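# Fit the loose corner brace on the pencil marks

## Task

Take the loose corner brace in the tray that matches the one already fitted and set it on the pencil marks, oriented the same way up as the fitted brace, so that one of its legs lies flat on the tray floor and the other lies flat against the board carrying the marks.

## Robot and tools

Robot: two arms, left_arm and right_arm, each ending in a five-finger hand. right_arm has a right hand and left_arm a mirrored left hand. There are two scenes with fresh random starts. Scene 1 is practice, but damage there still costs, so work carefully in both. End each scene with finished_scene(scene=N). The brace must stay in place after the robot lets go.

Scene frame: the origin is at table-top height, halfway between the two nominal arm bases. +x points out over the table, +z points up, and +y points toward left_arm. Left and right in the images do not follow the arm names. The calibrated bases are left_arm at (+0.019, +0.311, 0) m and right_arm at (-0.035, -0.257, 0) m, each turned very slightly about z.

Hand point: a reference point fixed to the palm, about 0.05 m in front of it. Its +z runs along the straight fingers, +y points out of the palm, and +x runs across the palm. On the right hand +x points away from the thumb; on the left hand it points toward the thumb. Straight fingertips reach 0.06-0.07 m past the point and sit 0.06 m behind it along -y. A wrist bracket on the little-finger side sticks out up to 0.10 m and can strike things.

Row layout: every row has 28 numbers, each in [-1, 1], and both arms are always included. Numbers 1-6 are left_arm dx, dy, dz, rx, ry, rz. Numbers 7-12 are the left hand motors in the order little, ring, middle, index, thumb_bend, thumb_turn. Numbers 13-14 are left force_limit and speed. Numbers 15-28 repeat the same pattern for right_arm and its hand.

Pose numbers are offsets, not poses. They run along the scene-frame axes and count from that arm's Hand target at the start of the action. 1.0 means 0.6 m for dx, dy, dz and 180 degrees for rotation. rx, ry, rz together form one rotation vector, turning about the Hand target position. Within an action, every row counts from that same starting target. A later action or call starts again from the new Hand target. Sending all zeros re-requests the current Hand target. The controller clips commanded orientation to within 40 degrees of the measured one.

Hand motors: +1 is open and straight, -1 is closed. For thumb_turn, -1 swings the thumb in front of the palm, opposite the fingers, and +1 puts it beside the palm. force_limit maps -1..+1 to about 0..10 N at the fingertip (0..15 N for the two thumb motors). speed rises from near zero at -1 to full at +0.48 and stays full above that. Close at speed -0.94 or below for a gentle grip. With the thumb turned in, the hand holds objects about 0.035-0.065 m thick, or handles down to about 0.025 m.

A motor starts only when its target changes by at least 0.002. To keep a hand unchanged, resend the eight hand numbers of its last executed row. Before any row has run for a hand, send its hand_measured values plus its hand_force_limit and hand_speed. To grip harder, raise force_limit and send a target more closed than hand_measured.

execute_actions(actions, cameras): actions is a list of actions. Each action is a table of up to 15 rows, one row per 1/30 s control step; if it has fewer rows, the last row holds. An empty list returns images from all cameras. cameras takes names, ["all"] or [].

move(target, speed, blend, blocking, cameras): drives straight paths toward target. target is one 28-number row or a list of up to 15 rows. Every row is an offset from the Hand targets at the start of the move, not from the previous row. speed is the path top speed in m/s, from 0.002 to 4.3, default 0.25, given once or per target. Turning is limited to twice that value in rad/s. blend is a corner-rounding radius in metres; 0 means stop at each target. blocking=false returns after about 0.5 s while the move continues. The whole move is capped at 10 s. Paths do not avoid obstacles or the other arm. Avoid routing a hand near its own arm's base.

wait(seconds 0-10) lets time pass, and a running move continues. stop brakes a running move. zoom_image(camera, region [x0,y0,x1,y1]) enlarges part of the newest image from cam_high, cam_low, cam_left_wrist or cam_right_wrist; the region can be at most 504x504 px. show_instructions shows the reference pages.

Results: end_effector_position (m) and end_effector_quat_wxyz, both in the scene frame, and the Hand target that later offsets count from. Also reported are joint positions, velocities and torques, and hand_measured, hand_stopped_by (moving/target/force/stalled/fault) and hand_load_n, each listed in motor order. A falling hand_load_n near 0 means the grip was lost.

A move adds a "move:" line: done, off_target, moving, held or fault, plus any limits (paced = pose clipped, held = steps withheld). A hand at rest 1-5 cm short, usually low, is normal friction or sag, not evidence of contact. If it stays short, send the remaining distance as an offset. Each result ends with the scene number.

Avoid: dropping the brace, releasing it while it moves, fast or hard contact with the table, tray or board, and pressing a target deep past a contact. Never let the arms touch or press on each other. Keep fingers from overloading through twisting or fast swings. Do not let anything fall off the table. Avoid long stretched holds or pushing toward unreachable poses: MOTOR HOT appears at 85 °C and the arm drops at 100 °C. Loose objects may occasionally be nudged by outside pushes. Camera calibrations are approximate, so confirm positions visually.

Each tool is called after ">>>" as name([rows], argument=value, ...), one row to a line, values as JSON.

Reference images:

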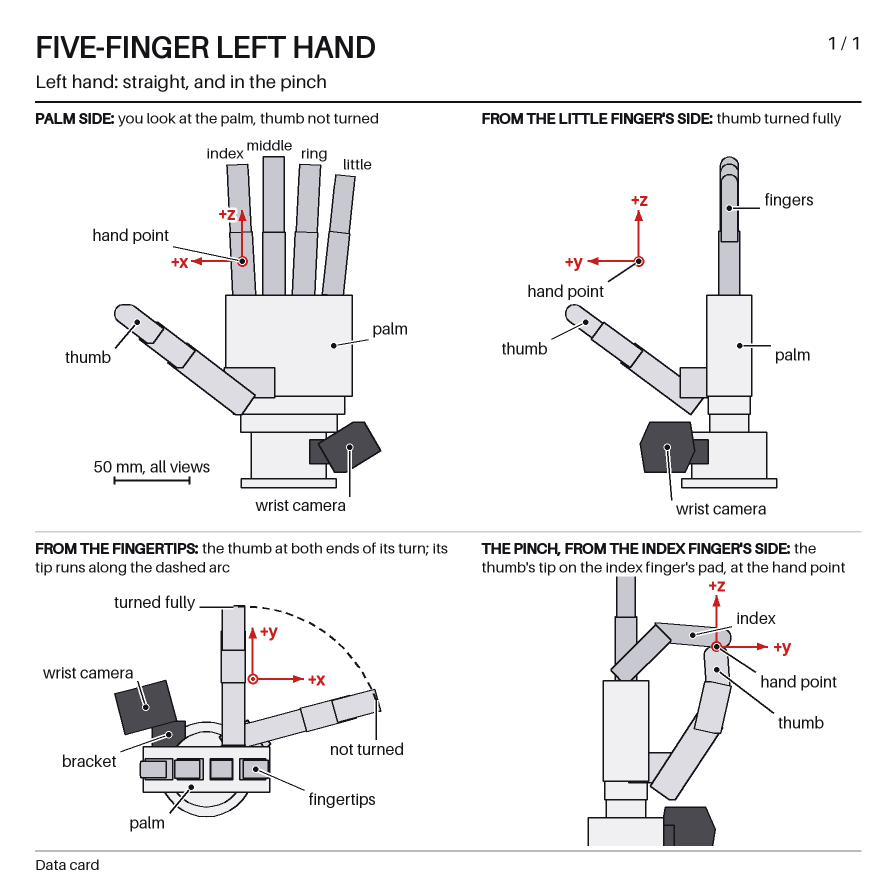

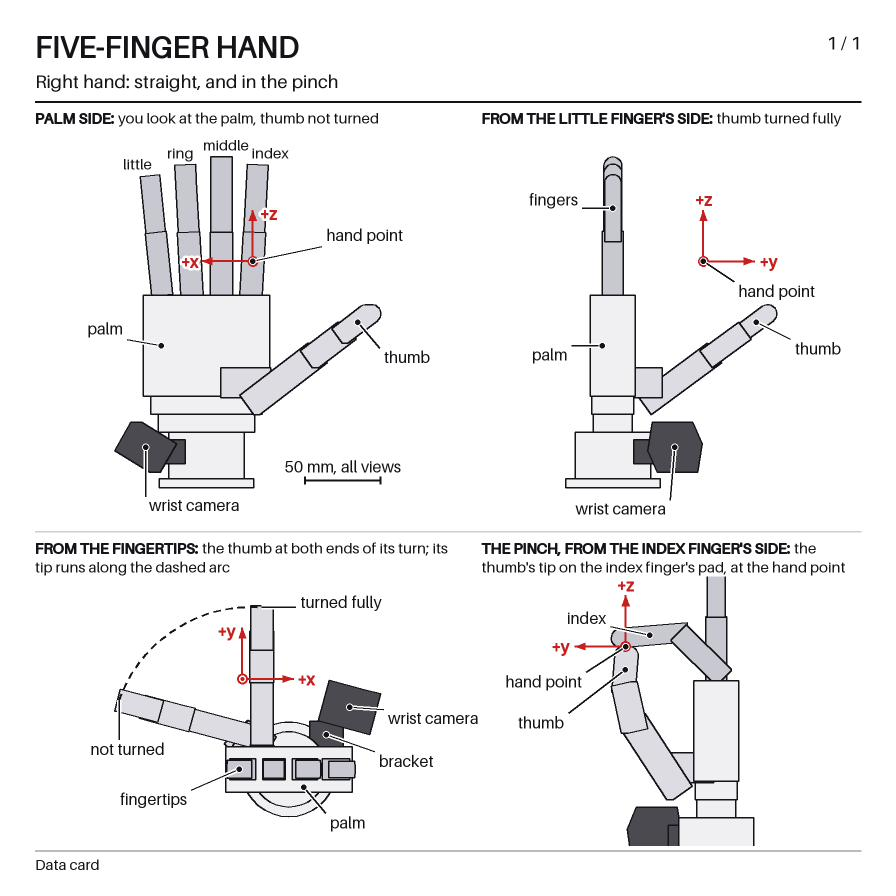

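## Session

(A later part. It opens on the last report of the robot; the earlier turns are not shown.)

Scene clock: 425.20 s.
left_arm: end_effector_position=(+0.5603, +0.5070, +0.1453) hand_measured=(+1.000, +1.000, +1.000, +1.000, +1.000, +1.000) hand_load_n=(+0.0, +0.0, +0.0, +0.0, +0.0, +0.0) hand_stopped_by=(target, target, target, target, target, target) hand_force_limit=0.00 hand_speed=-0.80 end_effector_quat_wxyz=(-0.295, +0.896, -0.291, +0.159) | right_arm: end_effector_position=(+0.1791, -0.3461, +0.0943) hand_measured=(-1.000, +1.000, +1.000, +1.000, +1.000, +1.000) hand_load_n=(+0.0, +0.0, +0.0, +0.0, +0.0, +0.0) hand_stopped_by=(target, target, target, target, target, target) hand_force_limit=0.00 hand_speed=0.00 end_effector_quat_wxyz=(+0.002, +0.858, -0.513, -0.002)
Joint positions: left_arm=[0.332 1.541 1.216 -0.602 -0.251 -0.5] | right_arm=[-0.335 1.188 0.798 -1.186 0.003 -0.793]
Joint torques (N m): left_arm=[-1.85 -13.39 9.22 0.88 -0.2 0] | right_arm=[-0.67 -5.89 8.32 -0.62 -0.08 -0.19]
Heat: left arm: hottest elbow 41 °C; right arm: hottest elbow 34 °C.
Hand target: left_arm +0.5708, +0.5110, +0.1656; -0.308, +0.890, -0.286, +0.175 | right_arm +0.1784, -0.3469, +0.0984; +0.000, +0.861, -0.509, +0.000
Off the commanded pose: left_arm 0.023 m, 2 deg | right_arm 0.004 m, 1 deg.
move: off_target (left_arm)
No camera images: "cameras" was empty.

>>> move([
  [0,0,0, 0,0,0, 1,1,1,1,1,1, 0,-0.8, 0.064,0.033,-0.005,0,0,0, -1,1,1,1,1,1, 0,0],
  [0,0,0, 0,0,0, 1,1,1,1,1,1, 0,-0.8, 0.101,0.0163,-0.005,0,0,0.1133, -1,1,1,1,1,1, 0,0],
], cameras=["cam_high","cam_low"], speed=0.06, blend=0.005)

>>> zoom_image(camera="cam_low", region=[400, 220, 460, 280])

>>> zoom_image(camera="cam_high", region=[280, 120, 370, 210])

Scene clock: 456.10 s.
left_arm: end_effector_position=(+0.5603, +0.5070, +0.1453) hand_measured=(+1.000, +1.000, +1.000, +1.000, +1.000, +1.000) hand_load_n=(+0.0, +0.0, +0.0, +0.0, +0.0, +0.0) hand_stopped_by=(target, target, target, target, target, target) hand_force_limit=0.00 hand_speed=-0.80 end_effector_quat_wxyz=(-0.295, +0.896, -0.291, +0.159) | right_arm: end_effector_position=(+0.2114, -0.3345, +0.0840) hand_measured=(-1.000, +1.000, +1.000, +1.000, +1.000, +1.000) hand_load_n=(+0.0, +0.0, +0.0, +0.0, +0.0, +0.0) hand_stopped_by=(target, target, target, target, target, target) hand_force_limit=0.00 hand_speed=0.00 end_effector_quat_wxyz=(+0.005, +0.933, -0.360, -0.030)
Joint positions: left_arm=[0.332 1.541 1.216 -0.602 -0.251 -0.5] | right_arm=[-0.207 1.301 0.853 -1.183 -0.001 -1.006]
Joint torques (N m): left_arm=[-1.14 -13.57 9.13 1.1 -0.22 -0.01] | right_arm=[0.5 -5.89 12.29 0.44 0.03 -0.21]
Heat: left arm: hottest elbow 41 °C; right arm: hottest elbow 34 °C.
Hand target: left_arm +0.5708, +0.5110, +0.1656; -0.308, +0.890, -0.286, +0.175 | right_arm +0.2391, -0.3372, +0.0955; +0.000, +0.937, -0.348, +0.000
Off the commanded pose: left_arm 0.023 m, 2 deg | right_arm 0.030 m, 4 deg.
move: off_target (left_arm, right_arm)
Images, in order (width x height): cam_high 896x504, cam_low 896x504.

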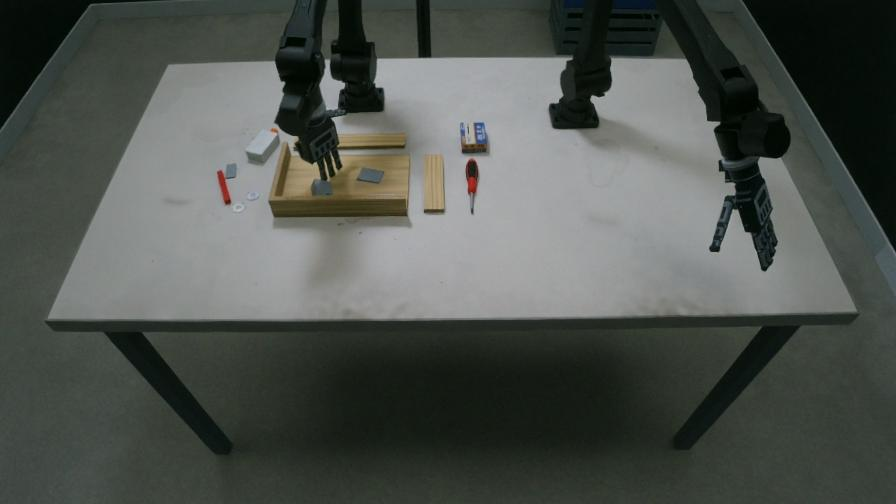

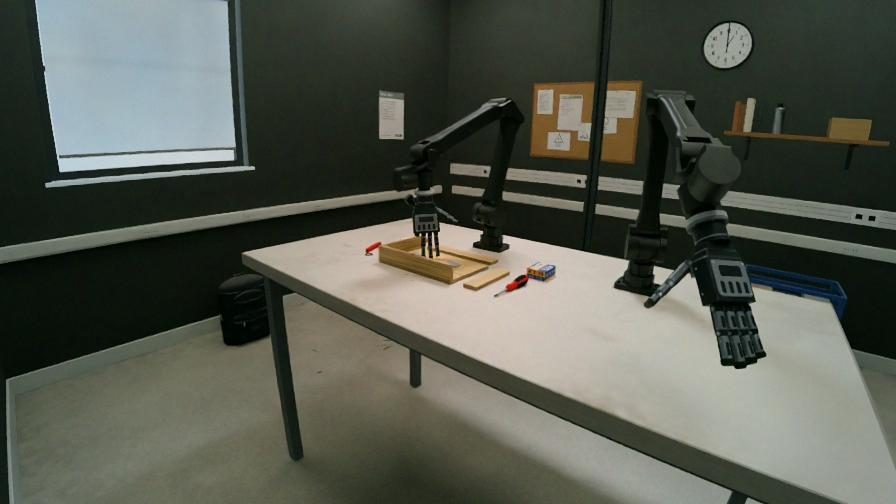

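Scaled by 8.400 from the camera's 896x504 image, which has a finer 1280x720 frame.

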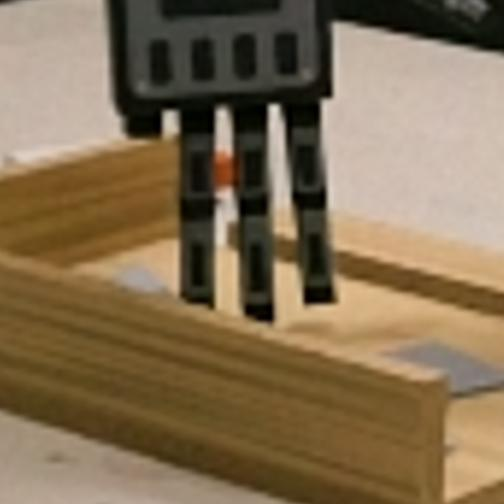

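Scaled by 5.600 from the camera's 896x504 image, which has a finer 1280x720 frame.

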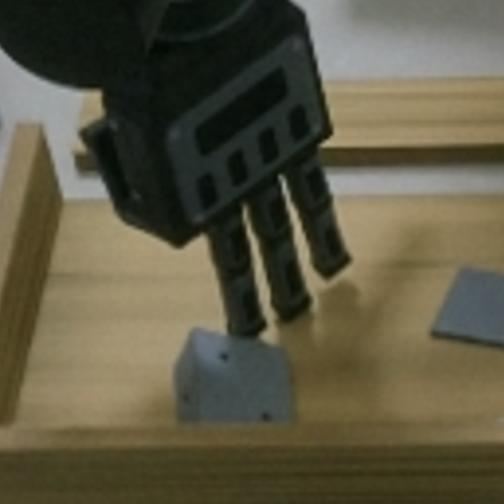

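>>> move(target=[0,0,0, 0,0,0, 1,1,1,1,1,1, 0,-0.8, -0.05,-0.16,0.23,0,0,-0.32, -1,1,1,1,1,1, 0,0], cameras=["cam_high","cam_low","cam_right_wrist"], speed=0.2)

>>> zoom_image(camera="cam_low", region=[390, 220, 460, 290])

>>> zoom_image(camera="cam_high", region=[290, 160, 350, 220])

>>> zoom_image(camera="cam_right_wrist", region=[280, 0, 680, 300])

Scene clock: 472.20 s.
left_arm: end_effector_position=(+0.5603, +0.5070, +0.1453) hand_measured=(+1.000, +1.000, +1.000, +1.000, +1.000, +1.000) hand_load_n=(+0.0, +0.0, +0.0, +0.0, +0.0, +0.0) hand_stopped_by=(target, target, target, target, target, target) hand_force_limit=0.00 hand_speed=-0.80 end_effector_quat_wxyz=(-0.295, +0.896, -0.291, +0.159) | right_arm: end_effector_position=(+0.1983, -0.4233, +0.2166) hand_measured=(-1.000, +1.000, +1.000, +1.000, +1.000, +1.000) hand_load_n=(+0.0, +0.0, +0.0, +0.0, +0.0, +0.0) hand_stopped_by=(target, target, target, target, target, target) hand_force_limit=0.00 hand_speed=0.00 end_effector_quat_wxyz=(-0.004, -0.662, +0.749, +0.019)
Joint positions: left_arm=[0.332 1.541 1.216 -0.602 -0.251 -0.5] | right_arm=[-0.65 1.296 1.213 -1.527 -0.001 -0.491]
Joint torques (N m): left_arm=[-1.26 -13.27 9.32 0.94 -0.25 -0.02] | right_arm=[-1.38 -6.77 13.41 -0.62 0 0.09]
Heat: left arm: hottest elbow 41 °C; right arm: hottest elbow 35 °C.
Hand target: left_arm +0.5708, +0.5110, +0.1656; -0.308, +0.890, -0.286, +0.175 | right_arm +0.2091, -0.4331, +0.2334; +0.000, -0.654, +0.757, +0.000
Off the commanded pose: left_arm 0.023 m, 2 deg | right_arm 0.022 m, 3 deg.
move: off_target (left_arm, right_arm)
camera_calibration:
cam_right_wrist: T_world_to_cam=[[-0.992593, -0.121443, 0.00322117, 0.145271], [-0.098122, 0.817055, 0.568149, 0.239454], [-0.0716293, 0.563624, -0.82292, 0.544808], [0, 0, 0, 1]] pos_world=[0.206715, -0.485072, 0.31182]
Images, in order (width x height): cam_high 896x504, cam_low 896x504, cam_right_wrist 896x504.

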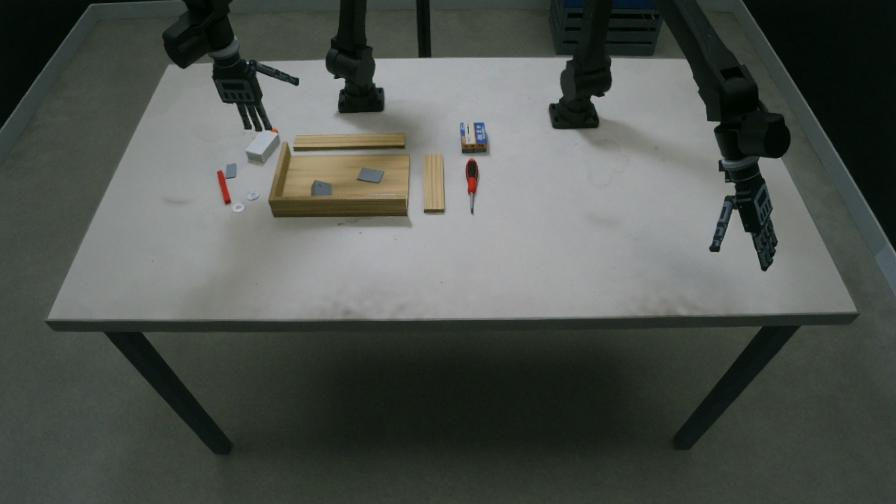

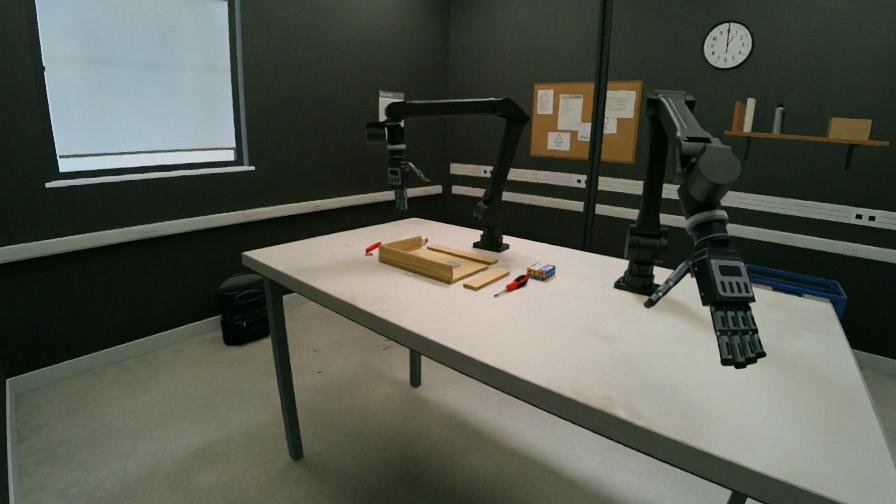

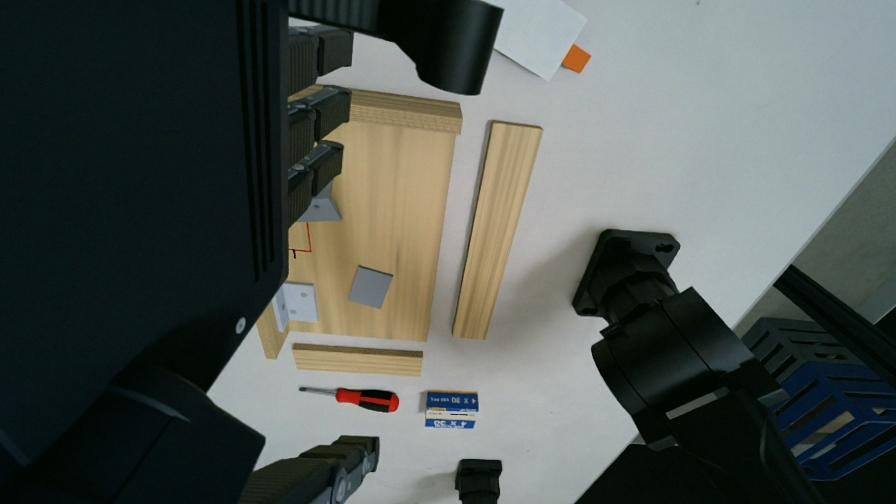

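Scaled by 7.200 from the camera's 896x504 image, which has a finer 1280x720 frame.

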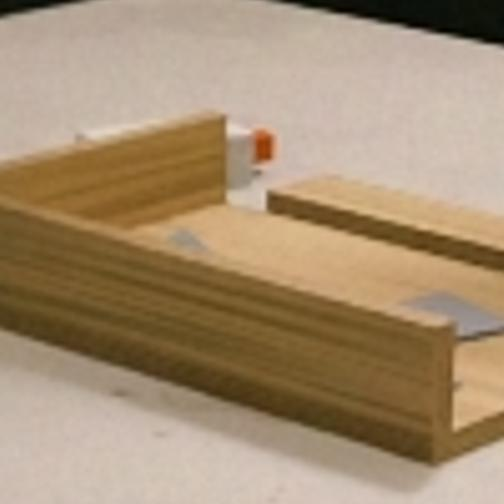

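Scaled by 8.400 from the camera's 896x504 image, which has a finer 1280x720 frame.

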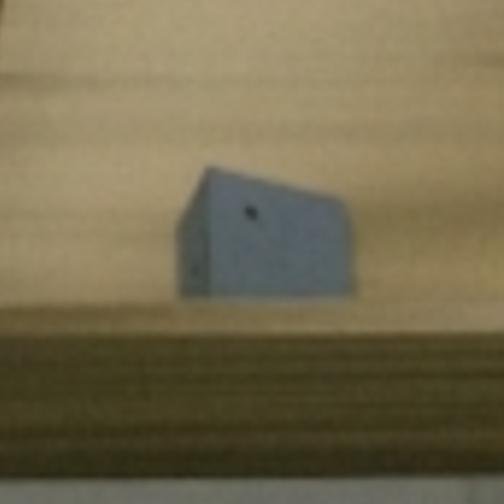

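Scaled by 1.260 from the camera's 896x504 image, which has a finer 1280x720 frame.

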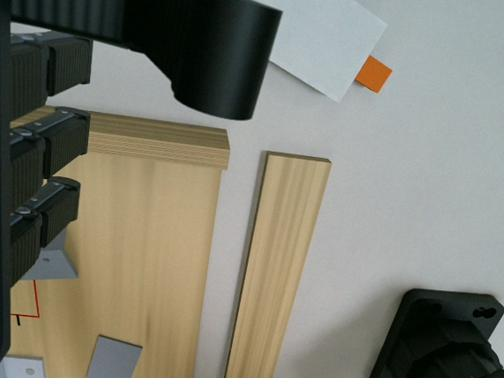

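>>> move(target=[0,0,0, 0,0,0, 1,1,1,1,1,1, 0,-0.8, 0.2,0.03,-0.04,0,0,0.046, -1,-1,-1,1,1,1, 0,0], cameras=["cam_right_wrist"], speed=0.2)

>>> zoom_image(camera="cam_right_wrist", region=[300, 30, 560, 290])

Scene clock: 590.07 s.
left_arm: end_effector_position=(+0.5603, +0.5070, +0.1453) hand_measured=(+1.000, +1.000, +1.000, +1.000, +1.000, +1.000) hand_load_n=(+0.0, +0.0, +0.0, +0.0, +0.0, +0.0) hand_stopped_by=(target, target, target, target, target, target) hand_force_limit=0.00 hand_speed=-0.80 end_effector_quat_wxyz=(-0.295, +0.896, -0.291, +0.159) | right_arm: end_effector_position=(+0.3097, -0.4100, +0.1937) hand_measured=(-1.000, -1.000, -1.000, +1.000, +1.000, +1.000) hand_load_n=(+0.0, +0.5, +0.0, +0.0, +0.0, +0.0) hand_stopped_by=(target, target, target, target, target, target) hand_force_limit=0.00 hand_speed=0.00 end_effector_quat_wxyz=(+0.009, +0.708, -0.705, -0.029)
Joint positions: left_arm=[0.332 1.541 1.216 -0.602 -0.251 -0.5] | right_arm=[-0.461 1.553 1.414 -1.492 -0.002 -0.431]
Joint velocities: left_arm=[-0.015 -0.015 -0.012 -0.012 0.022 -0.154] | right_arm=[within noise]
Joint torques (N m): left_arm=[-0.97 -13.39 9.28 1.02 -0.23 0] | right_arm=[0.32 -10.4 13.19 0.03 0.09 0.09]
Motor temperatures (°C): left_arm=[28 32 41 26 28 28] | right_arm=[29 29 40 27 27 24]
Heat: left arm: hottest elbow 41 °C; right arm: hottest elbow 40 °C.
Hand target: left_arm +0.5708, +0.5110, +0.1656; -0.308, +0.890, -0.286, +0.175 | right_arm +0.3291, -0.4151, +0.2095; +0.000, +0.707, -0.708, +0.000
Off the commanded pose: left_arm 0.023 m, 2 deg | right_arm 0.025 m, 3 deg.
move: off_target (left_arm, right_arm)
camera_calibration:
cam_right_wrist: T_world_to_cam=[[-0.968706, -0.247389, 0.0201862, 0.195221], [-0.190444, 0.792951, 0.578758, 0.269215], [-0.159185, 0.556802, -0.81525, 0.549155], [0, 0, 0, 1]] pos_world=[0.3278, -0.470949, 0.287947]
Images, in order (width x height): cam_right_wrist 896x504.

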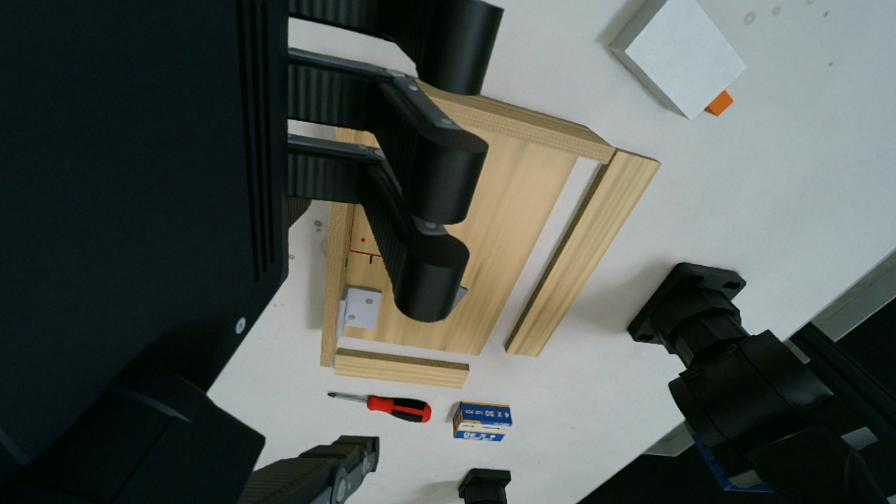

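Scaled by 1.938 from the camera's 896x504 image, which has a finer 1280x720 frame.

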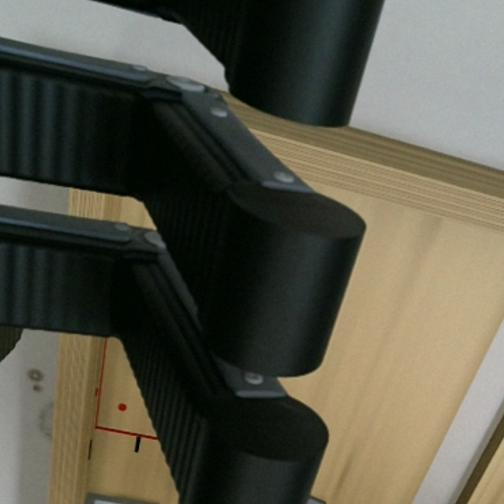

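>>> move(target=[0,0,0, 0,0,0, 1,1,1,1,1,1, 0,-0.8, 0,0,0,0,0,0, 1,1,1,1,1,1, 0,0.4], cameras=["cam_right_wrist"], speed=0.2)

>>> zoom_image(camera="cam_right_wrist", region=[330, 90, 530, 290])

Scene clock: 596.10 s.
left_arm: end_effector_position=(+0.5603, +0.5070, +0.1453) hand_measured=(+1.000, +1.000, +1.000, +1.000, +1.000, +1.000) hand_load_n=(+0.0, +0.0, +0.0, +0.0, +0.0, +0.0) hand_stopped_by=(target, target, target, target, target, target) hand_force_limit=0.00 hand_speed=-0.80 end_effector_quat_wxyz=(-0.295, +0.896, -0.291, +0.159) | right_arm: end_effector_position=(+0.3097, -0.4099, +0.1937) hand_measured=(+1.000, +1.000, +1.000, +1.000, +1.000, +1.000) hand_load_n=(+0.0, +0.0, +0.0, +0.0, +0.0, +0.0) hand_stopped_by=(target, target, target, target, target, target) hand_force_limit=0.00 hand_speed=0.40 end_effector_quat_wxyz=(+0.009, +0.708, -0.705, -0.029)
Joint positions: left_arm=[0.332 1.541 1.216 -0.602 -0.251 -0.5] | right_arm=[-0.461 1.553 1.414 -1.492 -0.002 -0.43]
Joint torques (N m): left_arm=[-1.2 -13.16 9.33 1.07 -0.24 -0.02] | right_arm=[0.44 -10.58 13.24 0.09 0.05 0.08]
Heat: left arm: hottest elbow 42 °C; right arm: hottest elbow 39 °C.
Hand target: left_arm +0.5708, +0.5110, +0.1656; -0.308, +0.890, -0.286, +0.175 | right_arm +0.3291, -0.4151, +0.2095; +0.000, +0.707, -0.708, +0.000
Off the commanded pose: left_arm 0.023 m, 2 deg | right_arm 0.025 m, 3 deg.
move: off_target (left_arm, right_arm)
camera_calibration:
cam_right_wrist: T_world_to_cam=[[-0.968905, -0.246601, 0.0202567, 0.195639], [-0.189762, 0.793122, 0.578747, 0.269075], [-0.158786, 0.556907, -0.815255, 0.549075], [0, 0, 0, 1]] pos_world=[0.327801, -0.470948, 0.287947]
Images, in order (width x height): cam_right_wrist 896x504.

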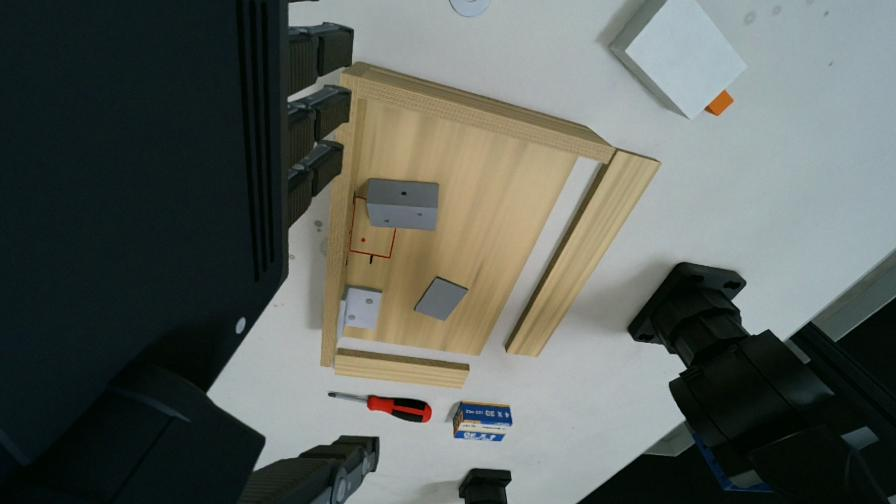

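Scaled by 2.520 from the camera's 896x504 image, which has a finer 1280x720 frame.

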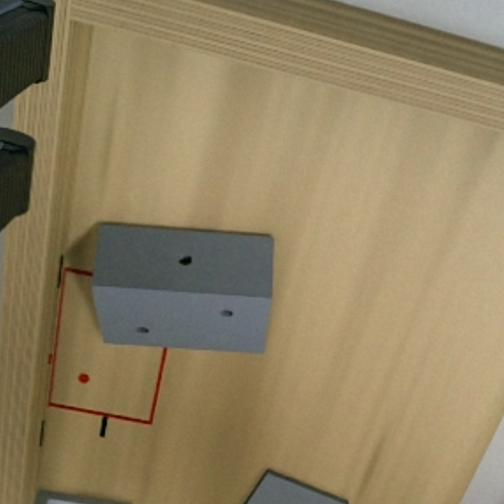

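>>> move(target=[0,0,0, 0,0,0, 1,1,1,1,1,1, 0,-0.8, -0.0485,0.125,-0.12,0,0,0.5, -1,-1,-1,1,1,1, 0,0.4], cameras=["cam_high","cam_low"], speed=0.25)

>>> zoom_image(camera="cam_high", region=[270, 110, 370, 210])

>>> zoom_image(camera="cam_low", region=[390, 220, 460, 290])

Scene clock: 782.53 s.
left_arm: end_effector_position=(+0.5603, +0.5070, +0.1453) hand_measured=(+1.000, +1.000, +1.000, +1.000, +1.000, +1.000) hand_load_n=(+0.0, +0.0, +0.0, +0.0, +0.0, +0.0) hand_stopped_by=(target, target, target, target, target, target) hand_force_limit=0.00 hand_speed=-0.80 end_effector_quat_wxyz=(-0.295, +0.896, -0.291, +0.159) | right_arm: end_effector_position=(+0.2949, -0.3425, +0.1319) hand_measured=(-1.000, -1.000, -1.000, +1.000, +1.000, +1.000) hand_load_n=(+0.0, +0.0, +0.0, +0.0, +0.0, +0.0) hand_stopped_by=(target, target, target, target, target, target) hand_force_limit=0.00 hand_speed=0.40 end_effector_quat_wxyz=(+0.000, +1.000, -0.011, -0.016)
Joint positions: left_arm=[0.332 1.541 1.216 -0.602 -0.251 -0.5] | right_arm=[-0.106 1.357 1.049 -1.294 0.001 -1.619]
Joint torques (N m): left_arm=[-1.08 -13.1 9.32 1.1 -0.21 -0.01] | right_arm=[0.38 -8.88 8.21 0.42 0 -0.17]
Heat: left arm: hottest elbow 42 °C; right arm: hottest elbow 38 °C.
Hand target: left_arm +0.5708, +0.5110, +0.1656; -0.308, +0.890, -0.286, +0.175 | right_arm +0.2999, -0.3402, +0.1374; +0.000, +1.000, -0.001, +0.000
Off the commanded pose: left_arm 0.023 m, 2 deg | right_arm 0.008 m, 2 deg.
move: off_target (left_arm)
Images, in order (width x height): cam_high 896x504, cam_low 896x504.

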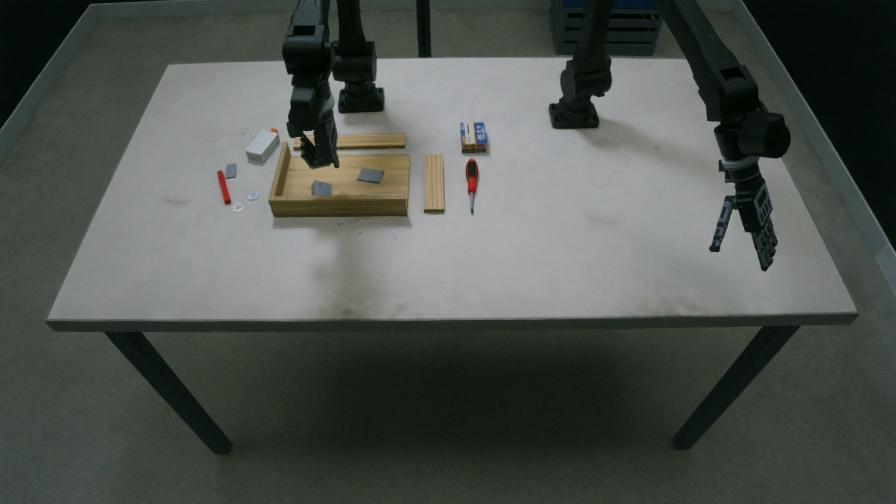

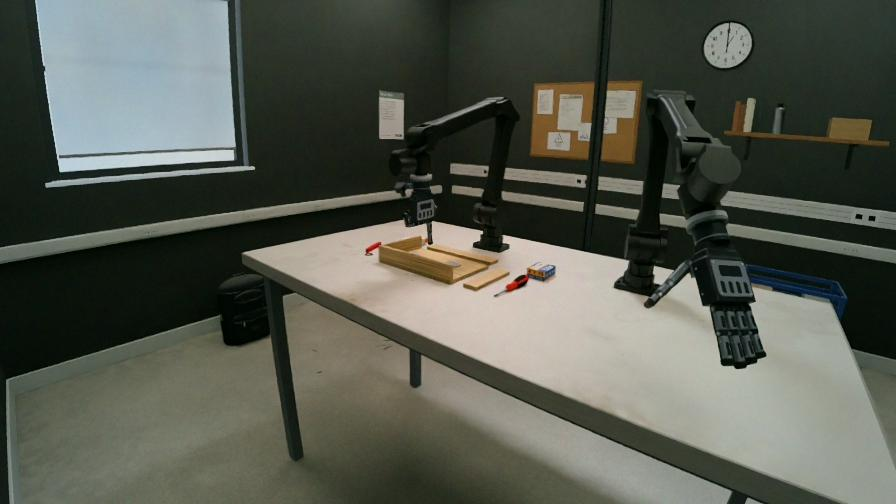

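Scaled by 5.040 from the camera's 896x504 image, which has a finer 1280x720 frame.

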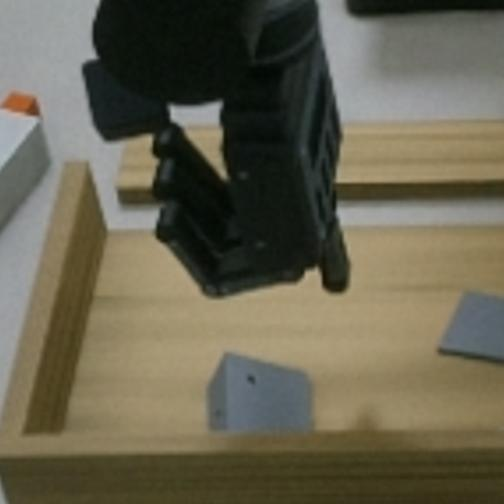

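Scaled by 7.200 from the camera's 896x504 image, which has a finer 1280x720 frame.

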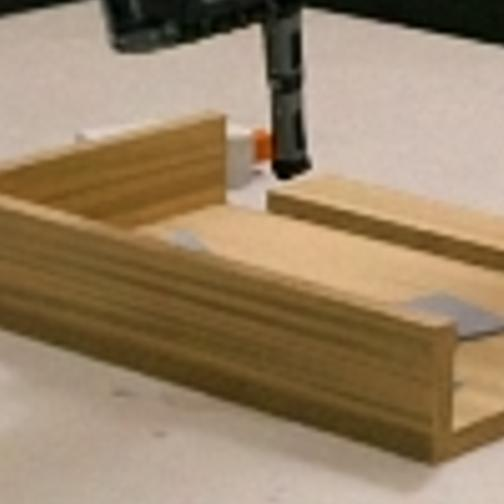

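>>> move(target=[0,0,0, 0,0,0, 1,1,1,1,1,1, 0,-0.8, 0.01,0.005,-0.078,0,0,0, -1,-1,-1,1,1,1, 0,0.4], cameras=["cam_high","cam_low"], speed=0.12)

>>> zoom_image(camera="cam_high", region=[270, 130, 350, 210])

>>> zoom_image(camera="cam_low", region=[390, 220, 460, 290])

Scene clock: 791.87 s.
left_arm: end_effector_position=(+0.5603, +0.5070, +0.1453) hand_measured=(+1.000, +1.000, +1.000, +1.000, +1.000, +1.000) hand_load_n=(+0.0, +0.0, +0.0, +0.0, +0.0, +0.0) hand_stopped_by=(target, target, target, target, target, target) hand_force_limit=0.00 hand_speed=-0.80 end_effector_quat_wxyz=(-0.295, +0.896, -0.291, +0.159) | right_arm: end_effector_position=(+0.3002, -0.3408, +0.0903) hand_measured=(-1.000, -1.000, -1.000, +1.000, +1.000, +1.000) hand_load_n=(+0.0, +0.0, +0.0, +0.0, +0.0, +0.0) hand_stopped_by=(target, target, target, target, target, target) hand_force_limit=0.00 hand_speed=0.40 end_effector_quat_wxyz=(+0.000, +1.000, -0.008, -0.008)
Joint positions: left_arm=[0.332 1.541 1.216 -0.602 -0.251 -0.5] | right_arm=[-0.1 1.399 0.975 -1.161 0.001 -1.62]
Joint torques (N m): left_arm=[-1.14 -13.68 9.32 1.05 -0.25 -0.01] | right_arm=[0.44 -7.82 8.08 0.51 0.01 -0.09]
Heat: left arm: hottest elbow 42 °C; right arm: hottest elbow 38 °C.
Hand target: left_arm +0.5708, +0.5110, +0.1656; -0.308, +0.890, -0.286, +0.175 | right_arm +0.3061, -0.3371, +0.0907; +0.000, +1.000, +0.000, +0.000
Off the commanded pose: left_arm 0.023 m, 2 deg | right_arm 0.007 m, 1 deg.
move: off_target (left_arm)
Images, in order (width x height): cam_high 896x504, cam_low 896x504.

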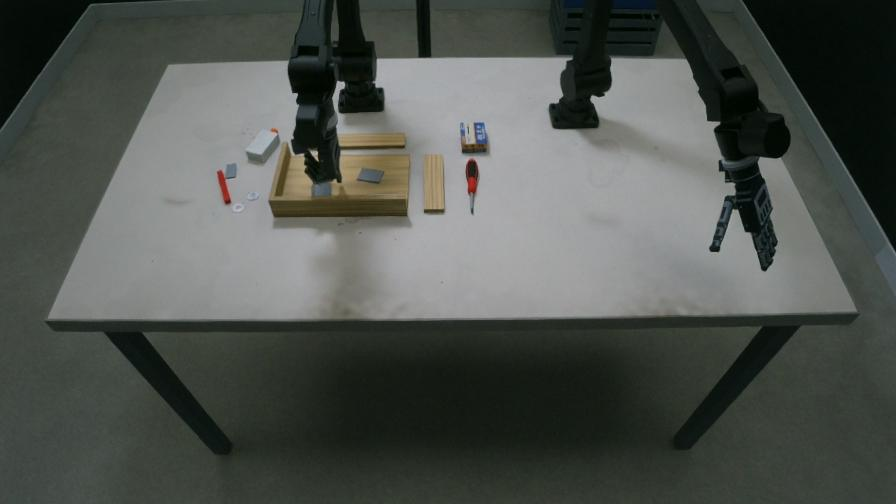

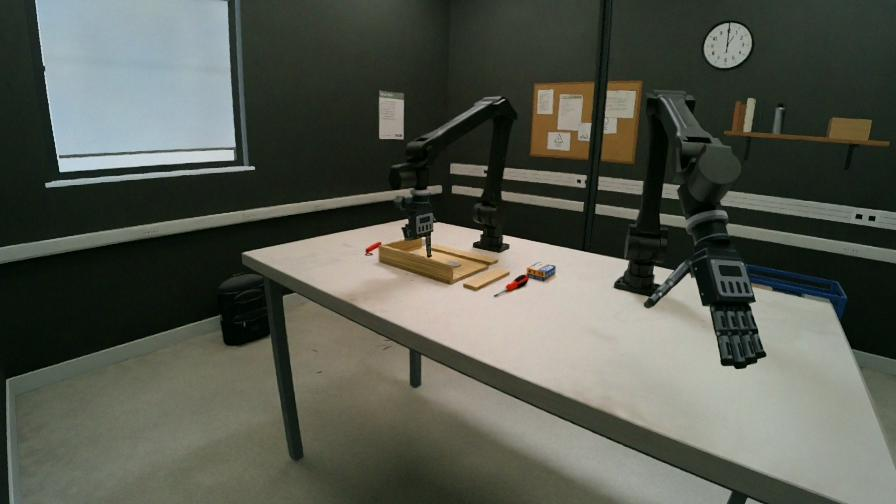

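Scaled by 6.300 from the camera's 896x504 image, which has a finer 1280x720 frame.

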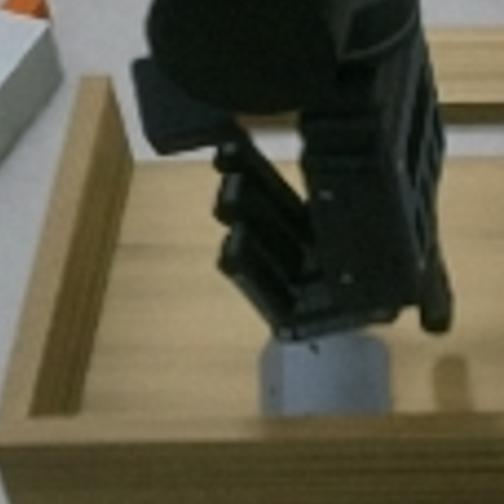

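Scaled by 7.200 from the camera's 896x504 image, which has a finer 1280x720 frame.

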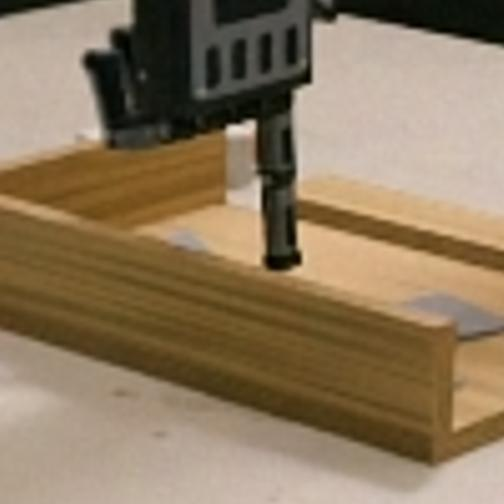

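>>> move([
  [0,0,0, 0,0,0, 1,1,1,1,1,1, 0,-0.8, 0,0,-0.015,0,0,0, -1,-1,-1,1,1,1, 0,0.4],
  [0,0,0, 0,0,0, 1,1,1,1,1,1, 0,-0.8, 0,-0.085,-0.015,0,0,0, -1,-1,-1,1,1,1, 0,0.4],
], cameras=["cam_high","cam_low"], speed=0.08)

>>> zoom_image(camera="cam_high", region=[270, 130, 350, 210])

>>> zoom_image(camera="cam_low", region=[390, 220, 460, 290])

Scene clock: 803.77 s.
left_arm: end_effector_position=(+0.5603, +0.5070, +0.1453) hand_measured=(+1.000, +1.000, +1.000, +1.000, +1.000, +1.000) hand_load_n=(+0.0, +0.0, +0.0, +0.0, +0.0, +0.0) hand_stopped_by=(target, target, target, target, target, target) hand_force_limit=0.00 hand_speed=-0.80 end_effector_quat_wxyz=(-0.295, +0.896, -0.291, +0.159) | right_arm: end_effector_position=(+0.2970, -0.3804, +0.0808) hand_measured=(-1.000, -1.000, -1.000, +1.000, +1.000, +1.000) hand_load_n=(+0.0, +0.0, +0.0, +0.0, +0.0, +0.0) hand_stopped_by=(target, target, target, target, target, target) hand_force_limit=0.00 hand_speed=0.40 end_effector_quat_wxyz=(-0.003, +1.000, -0.001, -0.008)
Joint positions: left_arm=[0.332 1.541 1.216 -0.602 -0.251 -0.5] | right_arm=[-0.209 1.413 0.962 -1.136 -0.002 -1.742]
Joint torques (N m): left_arm=[-1.32 -13.51 9.28 0.9 -0.24 0] | right_arm=[-1.73 -7.12 9.25 0.49 0.11 -0.22]
Heat: left arm: hottest elbow 42 °C; right arm: hottest elbow 38 °C.
Hand target: left_arm +0.5708, +0.5110, +0.1656; -0.308, +0.890, -0.286, +0.175 | right_arm +0.3060, -0.3882, +0.0817; +0.000, +1.000, -0.001, +0.000
Off the commanded pose: left_arm 0.023 m, 2 deg | right_arm 0.012 m, 1 deg.
move: off_target (left_arm, right_arm)
Images, in order (width x height): cam_high 896x504, cam_low 896x504.

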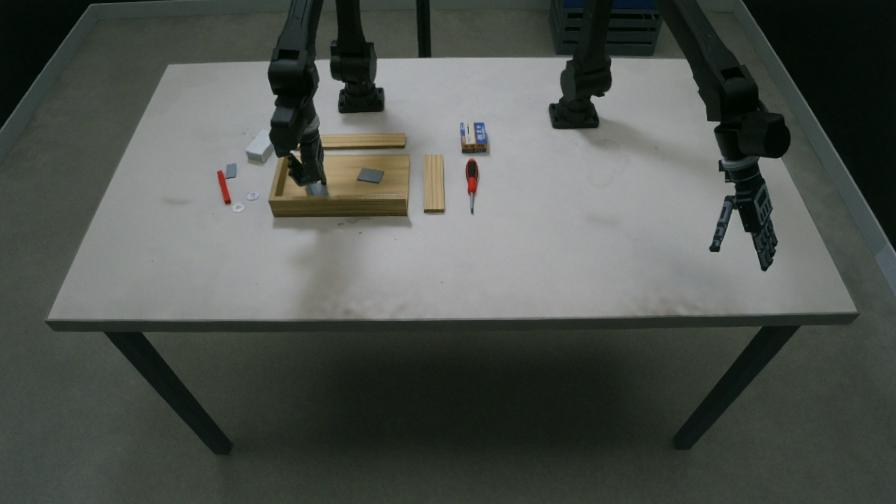

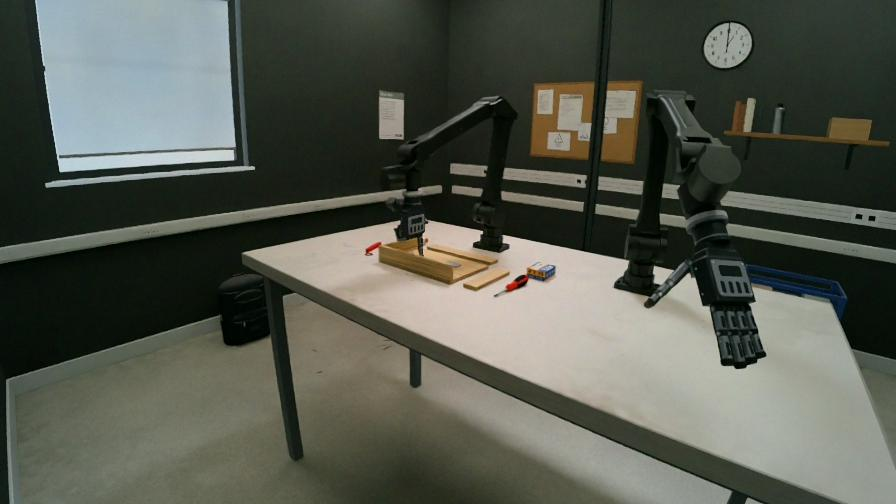

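Scaled by 6.300 from the camera's 896x504 image, which has a finer 1280x720 frame.

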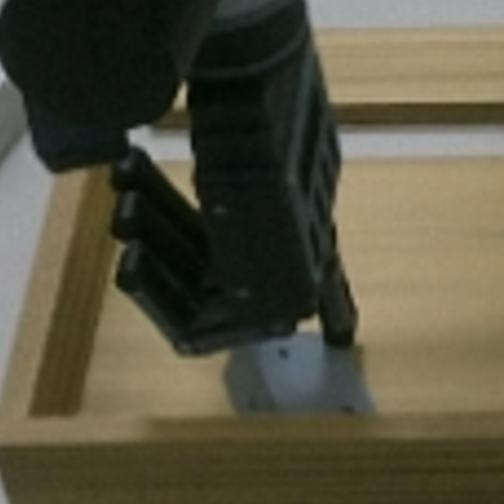

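Scaled by 7.200 from the camera's 896x504 image, which has a finer 1280x720 frame.

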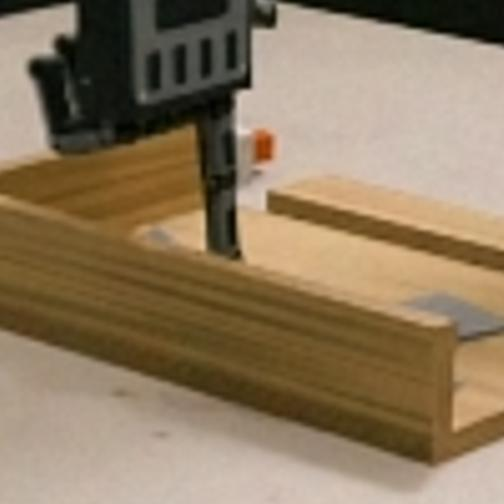

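>>> move([
  [0,0,0, 0,0,0, 1,1,1,1,1,1, 0,-0.8, 0.002,-0.022,0,0,0,0, -1,-1,-1,1,1,1, 0,0.4],
  [0,0,0, 0,0,0, 1,1,1,1,1,1, 0,-0.8, 0,0.02,0,0,0,0, -1,-1,-1,1,1,1, 0,0.4],
  [0,0,0, 0,0,0, 1,1,1,1,1,1, 0,-0.8, 0.02,-0.02,0.2,0,0,0, -1,-1,-1,1,1,1, 0,0.4],
  [0,0,0, 0,0,0, 1,1,1,1,1,1, 0,-0.8, 0.04,-0.06,0.18,0,0,-0.45, 1,1,1,1,1,1, 0,0.4],
], cameras=["cam_high","cam_right_wrist"], speed=[0.06,0.1,0.2,0.3])

>>> zoom_image(camera="cam_right_wrist", region=[290, 60, 540, 310])

Scene clock: 823.60 s.
left_arm: end_effector_position=(+0.5603, +0.5070, +0.1453) hand_measured=(+1.000, +1.000, +1.000, +1.000, +1.000, +1.000) hand_load_n=(+0.0, +0.0, +0.0, +0.0, +0.0, +0.0) hand_stopped_by=(target, target, target, target, target, target) hand_force_limit=0.00 hand_speed=-0.80 end_effector_quat_wxyz=(-0.295, +0.896, -0.291, +0.159) | right_arm: end_effector_position=(+0.3125, -0.4137, +0.1751) hand_measured=(+1.000, +1.000, +1.000, +1.000, +1.000, +1.000) hand_load_n=(+0.0, +0.0, +0.0, +0.0, +0.0, -0.5) hand_stopped_by=(target, target, target, target, target, target) hand_force_limit=0.00 hand_speed=0.40 end_effector_quat_wxyz=(+0.007, +0.766, -0.642, -0.026)
Joint positions: left_arm=[0.332 1.541 1.216 -0.602 -0.251 -0.5] | right_arm=[-0.44 1.566 1.38 -1.44 -0.002 -0.582]
Joint torques (N m): left_arm=[-1.2 -12.98 9.18 1.1 -0.23 -0.02] | right_arm=[-1.2 -10.29 13.23 -0.03 0.1 0.07]
Heat: left arm: hottest elbow 42 °C; right arm: hottest elbow 38 °C.
Hand target: left_arm +0.5708, +0.5110, +0.1656; -0.308, +0.890, -0.286, +0.175 | right_arm +0.3300, -0.4241, +0.1896; +0.000, +0.760, -0.650, +0.000
Off the commanded pose: left_arm 0.023 m, 2 deg | right_arm 0.025 m, 3 deg.
move: off_target (left_arm, right_arm); target 4's new numbers were sent with right_arm's hand 0.025 m and 3 deg from that target
camera_calibration:
cam_right_wrist: T_world_to_cam=[[-0.9126, -0.408745, 0.00937008, 0.114966], [-0.327972, 0.745559, 0.580152, 0.306722], [-0.24412, 0.526374, -0.814454, 0.550391], [0, 0, 0, 1]] pos_world=[0.339876, -0.471399, 0.269246]
Images, in order (width x height): cam_high 896x504, cam_right_wrist 896x504.

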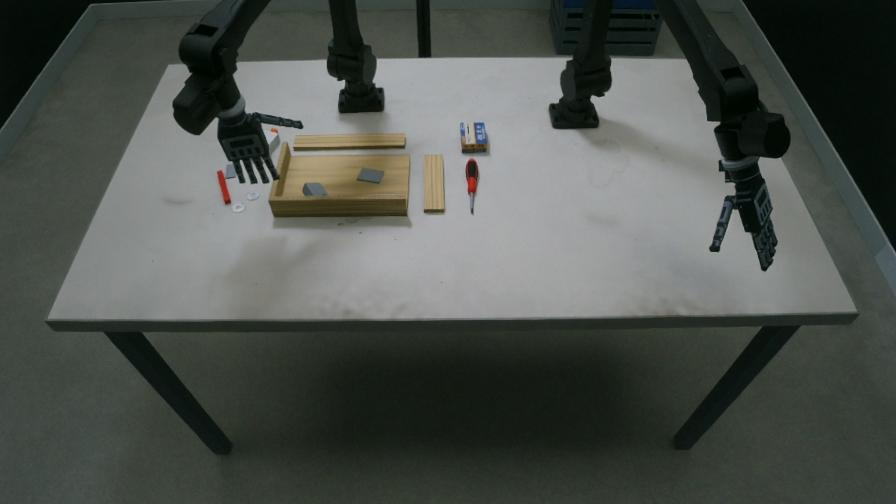

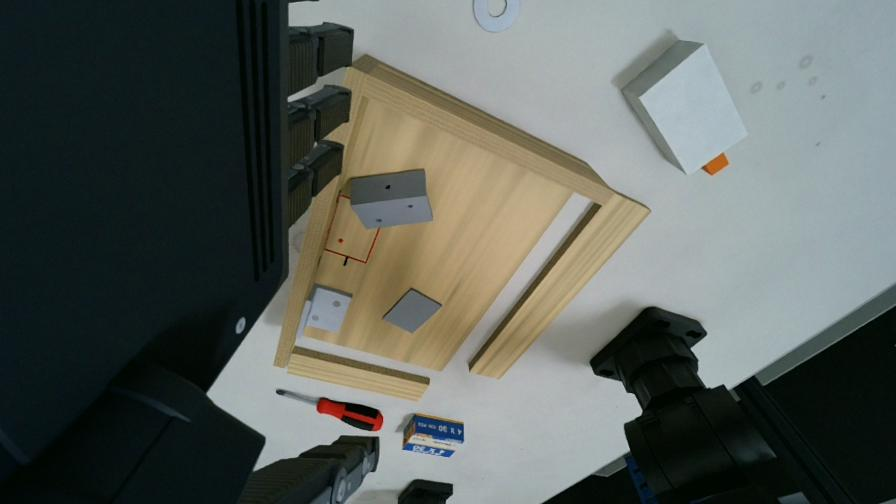

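Scaled by 2.016 from the camera's 896x504 image, which has a finer 1280x720 frame.

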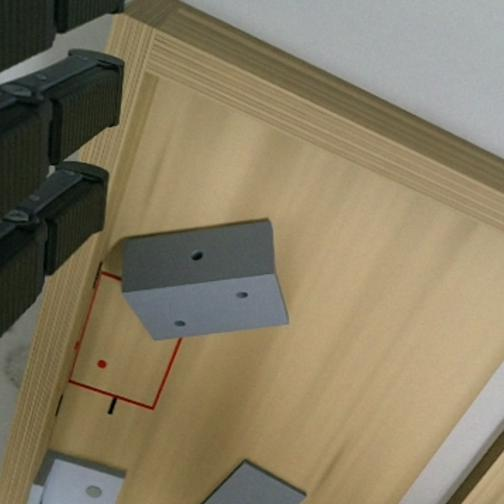

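>>> move(target=[0,0,0, 0,0,0, 1,1,1,1,1,1, 0,-0.8, 0.058,-0.0015,-0.088,0,0,0.45, -1,-1,-1,1,1,1, 0,0.4], cameras=[], speed=0.25)

Scene clock: 855.00 s.
left_arm: end_effector_position=(+0.5603, +0.5070, +0.1453) hand_measured=(+1.000, +1.000, +1.000, +1.000, +1.000, +1.000) hand_load_n=(+0.5, +0.0, +0.0, +0.0, +0.0, +0.0) hand_stopped_by=(target, target, target, target, target, target) hand_force_limit=0.00 hand_speed=-0.80 end_effector_quat_wxyz=(-0.295, +0.896, -0.291, +0.159) | right_arm: end_effector_position=(+0.3587, -0.4279, +0.1281) hand_measured=(-1.000, -1.000, -1.000, +1.000, +1.000, +1.000) hand_load_n=(+0.0, +0.0, +0.0, +0.0, +0.0, +0.0) hand_stopped_by=(target, target, target, target, target, target) hand_force_limit=0.00 hand_speed=0.40 end_effector_quat_wxyz=(-0.003, +1.000, -0.012, -0.018)
Joint positions: left_arm=[0.332 1.541 1.216 -0.602 -0.251 -0.5] | right_arm=[-0.29 1.561 1.256 -1.302 0.002 -1.801]
Joint torques (N m): left_arm=[-1.2 -13.27 9.26 1.05 -0.23 -0.04] | right_arm=[0.5 -11.99 8.2 0.39 -0.04 -0.21]
Heat: left arm: hottest elbow 42 °C; right arm: hottest elbow 38 °C.
Hand target: left_arm +0.5708, +0.5110, +0.1656; -0.308, +0.890, -0.286, +0.175 | right_arm +0.3647, -0.4251, +0.1369; +0.000, +1.000, -0.001, +0.000
Off the commanded pose: left_arm 0.023 m, 2 deg | right_arm 0.011 m, 2 deg.
move: off_target (left_arm, right_arm)
No camera images: "cameras" was empty.


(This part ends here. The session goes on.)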